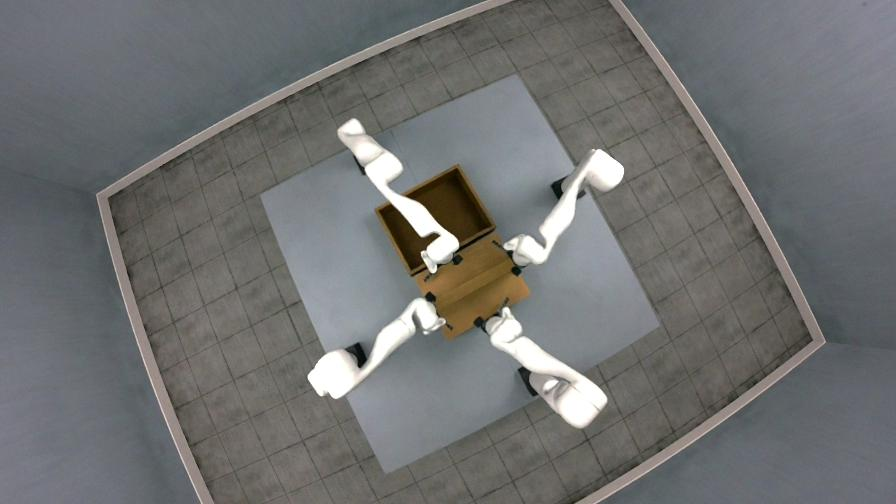

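Request:
move(arm2={"joints":{"joint1_rad":-0.3437,"joint2_rad":0.3593,"joint4_rad":2.113,"joint6_rad":0.5996,"joint7_rad":-3.4178},"min_time_s":0.8})

Request:
move(arm2={"joints":{"joint1_rad":-0.3417,"joint2_rad":0.3636,"joint4_rad":2.1053,"joint6_rad":0.6029,"joint7_rad":-3.4158},"min_time_s":0.8})

Request:
move(arm1={"joints":{"joint1_rad":-0.1808,"joint2_rad":0.4324,"joint4_rad":1.9587,"joint6_rad":0.7505,"joint7_rad":-3.2718},"min_time_s":0.8}, arm2={"joints":{"joint1_rad":-0.3547,"joint2_rad":0.3353,"joint4_rad":2.1552,"joint6_rad":0.5812,"joint7_rad":-3.4287},"min_time_s":0.8}, arm3={"joints":{"joint1_rad":-0.4962,"joint2_rad":0.5453,"joint4_rad":1.668,"joint6_rad":0.9283,"joint7_rad":2.728},"min_time_s":0.8}, arm4={"joints":{"joint1_rad":-0.1552,"joint2_rad":0.8907,"joint4_rad":0.819,"joint6_rad":1.4319,"joint7_rad":-3.2943},"min_time_s":0.8})

Scene clock: 1605.13 s.
Joint torques (N m): arm1=[-1.05 -12.67 -2.73 -20.11 -0.68 -11.9 1.08] | arm2=[4.04 -12.06 3.23 -15.12 1.84 -7.89 0.74] | arm3=[3.45 -14.19 2.15 -17.53 3.18 -9.99 0.9] | arm4=[-0.8 -18.77 1.53 -21.43 1.11 -16.28 0.92]
Flange force (N): arm1=[-2.2 -34.1 -21.3] | arm2=[9.5 -22.3 -15.4] | arm3=[-1.3 -30.2 -16.5] | arm4=[-5.9 -50.7 -13.9]
move: arm2 done
Joint velocities: within noise
arm1, arm3, arm4: as last shown
arm1.ring_load_n: 0.0
arm1.hand: x=+0.1493 y=+0.1787 z=+0.9140 quat_wxyz=(-0.002, -0.725, +0.689, +0.003) (m; scene frame)
arm2.joint_positions: joint1_rad=-0.344 joint2_rad=+0.359 joint3_rad=+0.000 joint4_rad=+2.113 joint5_rad=+0.000 joint6_rad=+0.600 joint7_rad=-3.418 hand_little=+1.000 hand_ring=+1.000 hand_middle=+1.000 hand_index=+1.000 hand_thumb_turn=+1.000 hand_thumb_bend=+1.000 hand_force_limit=+0.000 hand_speed=+0.000
arm2.joint_status: all done
arm2.hand_stopped_by: target,target,target,target,target,target
arm2.little_load_n: 0.0
arm2.ring_load_n: 0.0
arm2.middle_load_n: 1.0
arm2.index_load_n: 1.5
arm2.thumb_bend_load_n: 0.0
arm2.thumb_turn_load_n: 0.0
arm2.hand: x=-0.0122 y=+0.2347 z=+0.9173 quat_wxyz=(-0.032, -0.999, -0.025, -0.012) (m; scene frame)
arm3.index_load_n: 1.0
arm3.thumb_bend_load_n: 0.0
arm4.hand: x=+0.0903 y=+0.0523 z=+0.9168 quat_wxyz=(-0.003, +0.025, -1.000, +0.002) (m; scene frame)
pictures: none

Scene clock: 1606.23 s.
Joint torques (N m): arm1=[-1.03 -12.64 -2.8 -20.09 -0.65 -11.9 1.06] | arm2=[6.54 -11.39 6.43 -27.23 4.4 -17.65 1.39] | arm3=[3.42 -14.21 2.1 -17.54 3.2 -10.01 0.88] | arm4=[-0.77 -18.85 1.52 -21.5 1.1 -16.27 0.95]
Flange force (N): arm1=[-2.2 -34.1 -21.4] | arm2=[12.9 -47.9 -36.7] | arm3=[-1.3 -30.1 -16.6] | arm4=[-5.9 -51.0 -13.6]
move: arm2 done
Joint velocities: within noise
arm1, arm3, arm4: as last shown
arm2.joint_positions: joint1_rad=-0.342 joint2_rad=+0.364 joint3_rad=+0.000 joint4_rad=+2.105 joint5_rad=+0.000 joint6_rad=+0.603 joint7_rad=-3.416 hand_little=+1.000 hand_ring=+1.000 hand_middle=+1.000 hand_index=+1.000 hand_thumb_turn=+1.000 hand_thumb_bend=+1.000 hand_force_limit=+0.000 hand_speed=+0.000
arm2.joint_status: all done
arm2.hand_stopped_by: target,target,target,target,target,target
arm2.little_load_n: 0.0
arm2.ring_load_n: 0.0
arm2.middle_load_n: 2.0
arm2.index_load_n: 3.5
arm2.thumb_bend_load_n: 0.0
arm2.thumb_turn_load_n: 0.0
arm2.hand: x=-0.0121 y=+0.2321 z=+0.9173 quat_wxyz=(-0.032, -0.999, -0.025, -0.012) (m; scene frame)
pictures: none

Scene clock: 1607.40 s.
Joint torques (N m): arm1=[2.51 -12.27 0.69 -4.89 -0.04 0.17 0.04] | arm2=[2.05 -10.94 0.66 -4.89 -0.36 -0.23 0.14] | arm3=[-0.14 -15.91 -1.59 -6.4 0.19 -0.12 0.1] | arm4=[-0.99 -21.05 0.98 -7.9 -0.03 -0.36 -0.09]
Flange force (N): arm1=[6.1 -0.9 -2.0] | arm2=[6.8 -2.1 -1.8] | arm3=[0.0 -0.1 -1.2] | arm4=[-2.5 -3.2 -1.4]
move: arm1 done; arm2 done; arm3 done; arm4 done
Joint velocities: within noise
arm1.joint_positions: joint1_rad=-0.181 joint2_rad=+0.432 joint3_rad=+0.000 joint4_rad=+1.959 joint5_rad=+0.000 joint6_rad=+0.751 joint7_rad=-3.272 hand_little=+1.000 hand_ring=+1.000 hand_middle=+1.000 hand_index=+1.000 hand_thumb_turn=+1.000 hand_thumb_bend=+1.000 hand_force_limit=+0.000 hand_speed=+0.000
arm1.joint_status: all done
arm1.hand_stopped_by: target,target,target,target,target,target
arm1.little_load_n: 0.0
arm1.ring_load_n: 0.0
arm1.middle_load_n: 0.5
arm1.index_load_n: 0.0
arm1.thumb_bend_load_n: 0.0
arm1.thumb_turn_load_n: 0.0
arm1.hand: x=+0.2045 y=+0.1818 z=+0.9158 quat_wxyz=(-0.002, -0.725, +0.689, +0.003) (m; scene frame)
arm2.joint_positions: joint1_rad=-0.355 joint2_rad=+0.335 joint3_rad=+0.000 joint4_rad=+2.155 joint5_rad=+0.000 joint6_rad=+0.581 joint7_rad=-3.429 hand_little=+1.000 hand_ring=+1.000 hand_middle=+1.000 hand_index=+1.000 hand_thumb_turn=+1.000 hand_thumb_bend=+1.000 hand_force_limit=+0.000 hand_speed=+0.000
arm2.joint_status: all done
arm2.hand_stopped_by: target,target,target,target,target,target
arm2.little_load_n: 0.0
arm2.ring_load_n: -0.5
arm2.middle_load_n: 0.0
arm2.index_load_n: 0.0
arm2.thumb_bend_load_n: 0.0
arm2.thumb_turn_load_n: 0.0
arm2.hand: x=-0.0129 y=+0.2489 z=+0.9173 quat_wxyz=(-0.032, -0.999, -0.025, -0.012) (m; scene frame)
arm3.joint_positions: joint1_rad=-0.496 joint2_rad=+0.545 joint3_rad=+0.000 joint4_rad=+1.668 joint5_rad=+0.000 joint6_rad=+0.928 joint7_rad=+2.728 hand_little=+1.000 hand_ring=+1.000 hand_middle=+1.000 hand_index=+1.000 hand_thumb_turn=+1.000 hand_thumb_bend=+1.000 hand_force_limit=+0.000 hand_speed=+0.000
arm3.joint_status: all done
arm3.hand_stopped_by: target,target,target,target,target,target
arm3.little_load_n: 0.0
arm3.ring_load_n: 0.0
arm3.middle_load_n: 0.0
arm3.index_load_n: 0.0
arm3.thumb_bend_load_n: 0.0
arm3.thumb_turn_load_n: 0.0
arm3.hand: x=-0.1581 y=+0.1029 z=+0.9115 quat_wxyz=(-0.003, +0.689, +0.725, +0.000) (m; scene frame)
arm4.joint_positions: joint1_rad=-0.155 joint2_rad=+0.891 joint3_rad=+0.000 joint4_rad=+0.819 joint5_rad=+0.000 joint6_rad=+1.432 joint7_rad=-3.294 hand_little=+1.000 hand_ring=+1.000 hand_middle=+1.000 hand_index=+1.000 hand_thumb_turn=+1.000 hand_thumb_bend=+1.000 hand_force_limit=+0.000 hand_speed=+0.000
arm4.joint_status: all done
arm4.hand_stopped_by: target,target,target,target,target,target
arm4.little_load_n: 0.0
arm4.ring_load_n: 0.0
arm4.middle_load_n: 0.0
arm4.index_load_n: 0.0
arm4.thumb_bend_load_n: 0.0
arm4.thumb_turn_load_n: 0.0
arm4.hand: x=+0.0907 y=+0.0419 z=+0.9168 quat_wxyz=(-0.003, +0.025, -1.000, +0.002) (m; scene frame)
pictures: none

Request:
move(arm1={"joints":{"joint1_rad":-0.17061,"joint2_rad":0.54589,"joint4_rad":1.78014,"joint6_rad":0.81556,"joint7_rad":-3.26158},"min_time_s":2}, arm2={"joints":{"joint1_rad":-0.3697,"joint2_rad":0.38263,"joint4_rad":2.10251,"joint6_rad":0.58665,"joint7_rad":-3.44374},"min_time_s":2}, arm3={"joints":{"joint1_rad":-0.47192,"joint2_rad":0.59518,"joint4_rad":1.59772,"joint6_rad":0.94869,"joint7_rad":2.7523},"min_time_s":2}, arm4={"joints":{"joint1_rad":-0.13551,"joint2_rad":0.9235,"joint4_rad":0.77033,"joint6_rad":1.44776,"joint7_rad":-3.27466},"min_time_s":2})

Request:
move(arm1={"joints":{"joint1_rad":-0.17061,"joint2_rad":0.51688,"joint4_rad":1.75886,"joint6_rad":0.86585,"joint7_rad":-3.26158},"min_time_s":1.5}, arm2={"joints":{"joint1_rad":-0.3697,"joint2_rad":0.34443,"joint4_rad":2.0789,"joint6_rad":0.64846,"joint7_rad":-3.44374},"min_time_s":1.5}, arm3={"joints":{"joint1_rad":-0.47192,"joint2_rad":0.57106,"joint4_rad":1.57398,"joint6_rad":0.99655,"joint7_rad":2.7523},"min_time_s":1.5}, arm4={"joints":{"joint1_rad":-0.13551,"joint2_rad":0.91743,"joint4_rad":0.72537,"joint6_rad":1.49879,"joint7_rad":-3.27466},"min_time_s":1.5}, cameras=["arm4_cam_wrist","cam_high"])

Scene clock: 1758.83 s.
Joint torques (N m): arm1=[2.97 -11.76 1.71 -26.57 2.1 -17.11 1.49] | arm2=[1.2 -15.3 0.57 -32.65 1.62 -20.39 1.58] | arm3=[7.42 -9.22 6.11 -26.26 5.94 -19 1.5] | arm4=[12.27 -9.15 11.06 -18.56 7.44 -18.02 1.13]
Flange force (N): arm1=[6.5 -50.6 -30.7] | arm2=[-3.3 -50.6 -32.3] | arm3=[-1.2 -58.5 -36.7] | arm4=[14.8 -58.3 -30.3]
move: arm1 done; arm2 done; arm3 done; arm4 done
Joint velocities: within noise
arm1.joint_positions: joint1_rad=-0.171 joint2_rad=+0.546 joint3_rad=+0.000 joint4_rad=+1.780 joint5_rad=+0.000 joint6_rad=+0.816 joint7_rad=-3.262 hand_little=+1.000 hand_ring=+1.000 hand_middle=+1.000 hand_index=+1.000 hand_thumb_turn=+1.000 hand_thumb_bend=+1.000 hand_force_limit=+0.000 hand_speed=+0.000
arm1.joint_status: all done
arm1.hand_stopped_by: target,target,target,target,target,target
arm1.little_load_n: 0.0
arm1.ring_load_n: 0.0
arm1.middle_load_n: 0.5
arm1.index_load_n: 1.0
arm1.thumb_bend_load_n: 0.0
arm1.thumb_turn_load_n: 0.0
arm1.hand: x=+0.1483 y=+0.1761 z=+0.9081 quat_wxyz=(-0.002, -0.725, +0.689, +0.002) (m; scene frame)
arm2.joint_positions: joint1_rad=-0.370 joint2_rad=+0.383 joint3_rad=+0.000 joint4_rad=+2.103 joint5_rad=+0.000 joint6_rad=+0.587 joint7_rad=-3.444 hand_little=+1.000 hand_ring=+1.000 hand_middle=+1.000 hand_index=+1.000 hand_thumb_turn=+1.000 hand_thumb_bend=+1.000 hand_force_limit=+0.000 hand_speed=+0.000
arm2.joint_status: all done
arm2.hand_stopped_by: target,target,target,target,target,target
arm2.little_load_n: 0.0
arm2.ring_load_n: 0.0
arm2.middle_load_n: 2.5
arm2.index_load_n: 3.5
arm2.thumb_bend_load_n: 0.0
arm2.thumb_turn_load_n: 0.5
arm2.hand: x=-0.0010 y=+0.2317 z=+0.9112 quat_wxyz=(-0.031, -0.999, -0.025, -0.012) (m; scene frame)
arm3.joint_positions: joint1_rad=-0.472 joint2_rad=+0.595 joint3_rad=+0.000 joint4_rad=+1.598 joint5_rad=+0.000 joint6_rad=+0.949 joint7_rad=+2.752 hand_little=+1.000 hand_ring=+1.000 hand_middle=+1.000 hand_index=+1.000 hand_thumb_turn=+1.000 hand_thumb_bend=+1.000 hand_force_limit=+0.000 hand_speed=+0.000
arm3.joint_status: all done
arm3.hand_stopped_by: target,target,target,target,target,target
arm3.little_load_n: 0.0
arm3.ring_load_n: 0.0
arm3.middle_load_n: 0.5
arm3.index_load_n: 1.0
arm3.thumb_bend_load_n: 0.0
arm3.thumb_turn_load_n: 0.0
arm3.hand: x=-0.1343 y=+0.1016 z=+0.9052 quat_wxyz=(-0.003, +0.689, +0.725, +0.000) (m; scene frame)
arm4.joint_positions: joint1_rad=-0.136 joint2_rad=+0.923 joint3_rad=+0.000 joint4_rad=+0.770 joint5_rad=+0.000 joint6_rad=+1.448 joint7_rad=-3.275 hand_little=+1.000 hand_ring=+1.000 hand_middle=+1.000 hand_index=+1.000 hand_thumb_turn=+1.000 hand_thumb_bend=+1.000 hand_force_limit=+0.000 hand_speed=+0.000
arm4.joint_status: all done
arm4.hand_stopped_by: target,target,target,target,target,target
arm4.little_load_n: 0.0
arm4.ring_load_n: 0.0
arm4.middle_load_n: 0.5
arm4.index_load_n: 1.5
arm4.thumb_bend_load_n: 0.0
arm4.thumb_turn_load_n: 0.0
arm4.hand: x=+0.1014 y=+0.0527 z=+0.9108 quat_wxyz=(-0.003, +0.025, -1.000, +0.002) (m; scene frame)
pictures: none

Scene clock: 1760.63 s.
Joint torques (N m): arm1=[2.65 -26.91 1.78 -24.89 1.85 -10.15 0.85] | arm2=[4.51 -27.45 4.33 -30.45 3.03 -13.83 0.84] | arm3=[3.61 -25.69 2.51 -21.33 3.11 -8.08 0.34] | arm4=[-0.12 -31.14 2.21 -19.03 1.11 -7.31 0.21]
Flange force (N): arm1=[5.8 -28.0 13.1] | arm2=[6.6 -35.8 16.7] | arm3=[0.0 -24.5 9.5] | arm4=[-2.5 -24.2 10.5]
move: arm1 done; arm2 done; arm3 done; arm4 done
Joint velocities: within noise
arm1.joint_positions: joint1_rad=-0.171 joint2_rad=+0.517 joint3_rad=+0.000 joint4_rad=+1.759 joint5_rad=+0.000 joint6_rad=+0.866 joint7_rad=-3.262 hand_little=+1.000 hand_ring=+1.000 hand_middle=+1.000 hand_index=+1.000 hand_thumb_turn=+1.000 hand_thumb_bend=+1.000 hand_force_limit=+0.000 hand_speed=+0.000
arm1.joint_status: all done
arm1.hand_stopped_by: target,target,target,target,target,target
arm1.little_load_n: -0.5
arm1.ring_load_n: 0.0
arm1.middle_load_n: 1.0
arm1.index_load_n: 2.0
arm1.thumb_bend_load_n: 0.0
arm1.thumb_turn_load_n: 0.0
arm1.hand: x=+0.1483 y=+0.1760 z=+0.9261 quat_wxyz=(-0.002, -0.725, +0.689, +0.003) (m; scene frame)
arm2.joint_positions: joint1_rad=-0.370 joint2_rad=+0.344 joint3_rad=+0.000 joint4_rad=+2.079 joint5_rad=+0.000 joint6_rad=+0.648 joint7_rad=-3.444 hand_little=+1.000 hand_ring=+1.000 hand_middle=+1.000 hand_index=+1.000 hand_thumb_turn=+1.000 hand_thumb_bend=+1.000 hand_force_limit=+0.000 hand_speed=+0.000
arm2.joint_status: all done
arm2.hand_stopped_by: target,target,target,target,target,target
arm2.little_load_n: 0.0
arm2.ring_load_n: 0.5
arm2.middle_load_n: 2.5
arm2.index_load_n: 2.0
arm2.thumb_bend_load_n: 0.0
arm2.thumb_turn_load_n: 0.0
arm2.hand: x=-0.0010 y=+0.2315 z=+0.9293 quat_wxyz=(-0.031, -0.999, -0.025, -0.013) (m; scene frame)
arm3.joint_positions: joint1_rad=-0.472 joint2_rad=+0.571 joint3_rad=+0.000 joint4_rad=+1.574 joint5_rad=+0.000 joint6_rad=+0.997 joint7_rad=+2.752 hand_little=+1.000 hand_ring=+1.000 hand_middle=+1.000 hand_index=+1.000 hand_thumb_turn=+1.000 hand_thumb_bend=+1.000 hand_force_limit=+0.000 hand_speed=+0.000
arm3.joint_status: all done
arm3.hand_stopped_by: target,target,target,target,target,target
arm3.little_load_n: 0.0
arm3.ring_load_n: 0.5
arm3.middle_load_n: 0.5
arm3.index_load_n: 0.5
arm3.thumb_bend_load_n: 0.0
arm3.thumb_turn_load_n: 0.0
arm3.hand: x=-0.1341 y=+0.1016 z=+0.9234 quat_wxyz=(-0.003, +0.689, +0.725, +0.000) (m; scene frame)
arm4.joint_positions: joint1_rad=-0.136 joint2_rad=+0.917 joint3_rad=+0.000 joint4_rad=+0.725 joint5_rad=+0.000 joint6_rad=+1.499 joint7_rad=-3.275 hand_little=+1.000 hand_ring=+1.000 hand_middle=+1.000 hand_index=+1.000 hand_thumb_turn=+1.000 hand_thumb_bend=+1.000 hand_force_limit=+0.000 hand_speed=+0.000
arm4.joint_status: all done
arm4.hand_stopped_by: target,target,target,target,target,target
arm4.little_load_n: 0.0
arm4.ring_load_n: 0.5
arm4.middle_load_n: 0.5
arm4.index_load_n: 0.5
arm4.thumb_bend_load_n: 0.0
arm4.thumb_turn_load_n: 0.0
arm4.hand: x=+0.1014 y=+0.0529 z=+0.9289 quat_wxyz=(-0.003, +0.025, -1.000, +0.002) (m; scene frame)
pictures: arm4_cam_wrist, cam_high
Images, in order (width x height): arm4_cam_wrist 672x504, cam_high 896x504.

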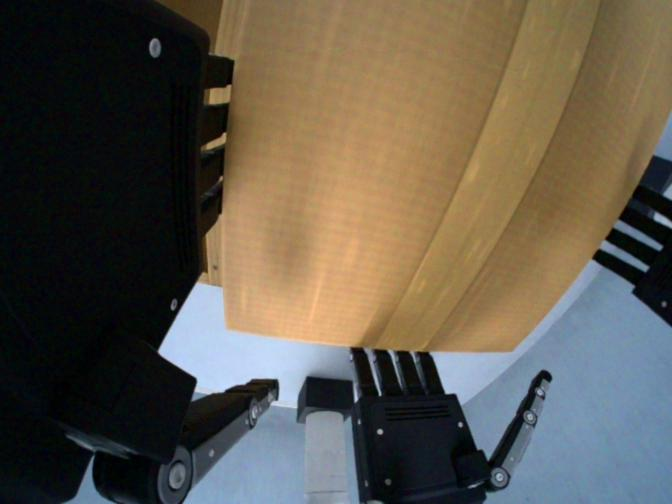

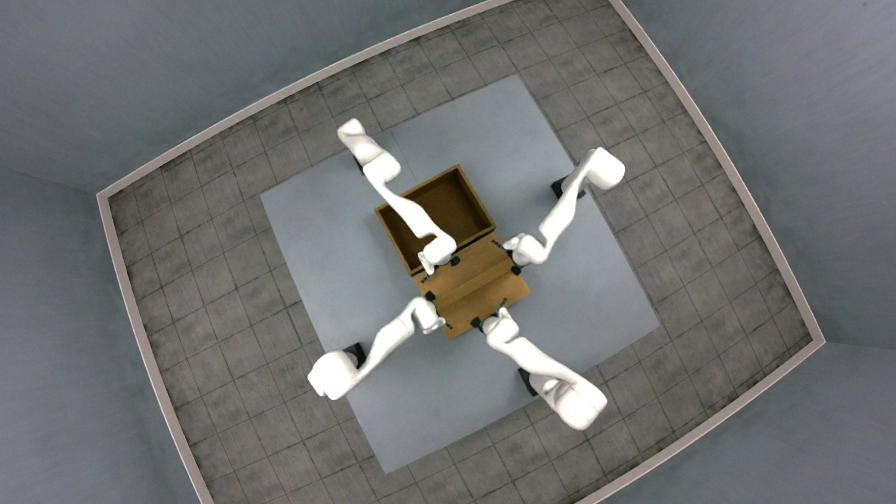

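Request:
move(arm1={"joints":{"joint1_rad":-0.18167,"joint2_rad":0.46208,"joint4_rad":1.70469,"joint6_rad":0.97482,"joint7_rad":-3.27265},"min_time_s":2}, arm2={"joints":{"joint1_rad":-0.36566,"joint2_rad":0.28203,"joint4_rad":2.00682,"joint6_rad":0.78294,"joint7_rad":-3.43971},"min_time_s":2}, arm3={"joints":{"joint1_rad":-0.46251,"joint2_rad":0.52218,"joint4_rad":1.52205,"joint6_rad":1.09736,"joint7_rad":2.7617},"min_time_s":2}, arm4={"joints":{"joint1_rad":-0.13662,"joint2_rad":0.89539,"joint4_rad":0.64929,"joint6_rad":1.59691,"joint7_rad":-3.27577},"min_time_s":2}, cameras=["arm4_cam_wrist","cam_high"])

Scene clock: 1771.87 s.
Joint torques (N m): arm1=[2.63 -19.32 1.11 -15.49 0.58 -5.4 0.22] | arm2=[4.73 -24.97 4.18 -29.61 2.99 -13.3 0.55] | arm3=[3.43 -24.7 2.29 -20.12 3.13 -7.44 0.19] | arm4=[-0.63 -23.69 1.38 -11.48 0.4 -3.1 -0.03]
Flange force (N): arm1=[4.8 -14.6 4.0] | arm2=[6.3 -34.2 14.8] | arm3=[0.7 -20.6 9.6] | arm4=[-2.5 -11.1 1.8]
move: arm1 done; arm2 done; arm3 done; arm4 done
Joint velocities: within noise
arm1.joint_positions: joint1_rad=-0.182 joint2_rad=+0.462 joint3_rad=+0.000 joint4_rad=+1.705 joint5_rad=+0.000 joint6_rad=+0.975 joint7_rad=-3.273 hand_little=+1.000 hand_ring=+1.000 hand_middle=+1.000 hand_index=+1.000 hand_thumb_turn=+1.000 hand_thumb_bend=+1.000 hand_force_limit=+0.000 hand_speed=+0.000
arm1.joint_status: all done
arm1.hand_stopped_by: target,target,target,target,target,target
arm1.little_load_n: 0.0
arm1.ring_load_n: 0.0
arm1.middle_load_n: 2.0
arm1.index_load_n: 0.0
arm1.thumb_bend_load_n: 0.0
arm1.thumb_turn_load_n: 0.0
arm1.hand: x=+0.1486 y=+0.1710 z=+0.9642 quat_wxyz=(-0.002, -0.725, +0.689, +0.003) (m; scene frame)
arm2.joint_positions: joint1_rad=-0.366 joint2_rad=+0.282 joint3_rad=+0.000 joint4_rad=+2.007 joint5_rad=+0.000 joint6_rad=+0.783 joint7_rad=-3.440 hand_little=+1.000 hand_ring=+1.000 hand_middle=+1.001 hand_index=+1.000 hand_thumb_turn=+1.000 hand_thumb_bend=+1.000 hand_force_limit=+0.000 hand_speed=+0.000
arm2.joint_status: all done
arm2.hand_stopped_by: target,target,target,target,target,target
arm2.little_load_n: 0.0
arm2.ring_load_n: 0.0
arm2.middle_load_n: 5.0
arm2.index_load_n: 0.5
arm2.thumb_bend_load_n: 0.0
arm2.thumb_turn_load_n: 0.0
arm2.hand: x=-0.0008 y=+0.2264 z=+0.9673 quat_wxyz=(-0.031, -0.999, -0.025, -0.012) (m; scene frame)
arm3.joint_positions: joint1_rad=-0.462 joint2_rad=+0.522 joint3_rad=+0.000 joint4_rad=+1.522 joint5_rad=+0.000 joint6_rad=+1.097 joint7_rad=+2.762 hand_little=+1.000 hand_ring=+1.000 hand_middle=+1.000 hand_index=+1.000 hand_thumb_turn=+1.000 hand_thumb_bend=+1.000 hand_force_limit=+0.000 hand_speed=+0.000
arm3.joint_status: all done
arm3.hand_stopped_by: target,target,target,target,target,target
arm3.little_load_n: 0.0
arm3.ring_load_n: 1.0
arm3.middle_load_n: 1.0
arm3.index_load_n: 0.5
arm3.thumb_bend_load_n: 0.0
arm3.thumb_turn_load_n: 0.0
arm3.hand: x=-0.1338 y=+0.0963 z=+0.9614 quat_wxyz=(-0.003, +0.689, +0.725, +0.000) (m; scene frame)
arm4.joint_positions: joint1_rad=-0.137 joint2_rad=+0.895 joint3_rad=+0.000 joint4_rad=+0.649 joint5_rad=+0.000 joint6_rad=+1.597 joint7_rad=-3.276 hand_little=+1.000 hand_ring=+1.000 hand_middle=+1.000 hand_index=+1.000 hand_thumb_turn=+1.000 hand_thumb_bend=+1.000 hand_force_limit=+0.000 hand_speed=+0.000
arm4.joint_status: all done
arm4.hand_stopped_by: target,target,target,target,target,target
arm4.little_load_n: 0.0
arm4.ring_load_n: 0.0
arm4.middle_load_n: 1.0
arm4.index_load_n: 0.0
arm4.thumb_bend_load_n: 0.0
arm4.thumb_turn_load_n: 0.0
arm4.hand: x=+0.1013 y=+0.0480 z=+0.9672 quat_wxyz=(-0.003, +0.025, -1.000, +0.001) (m; scene frame)
pictures: arm4_cam_wrist, cam_high
Images, in order (width x height): arm4_cam_wrist 672x504, cam_high 896x504.

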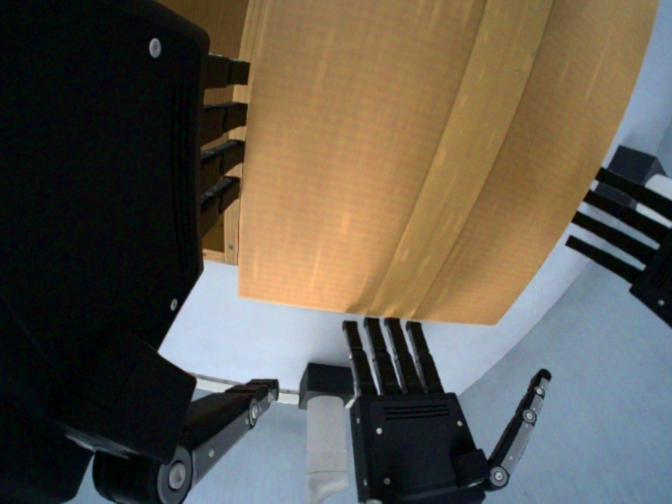

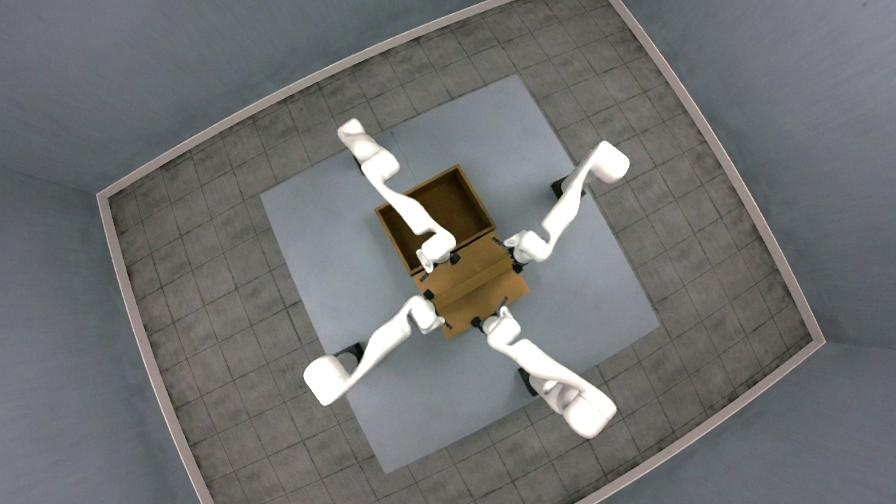

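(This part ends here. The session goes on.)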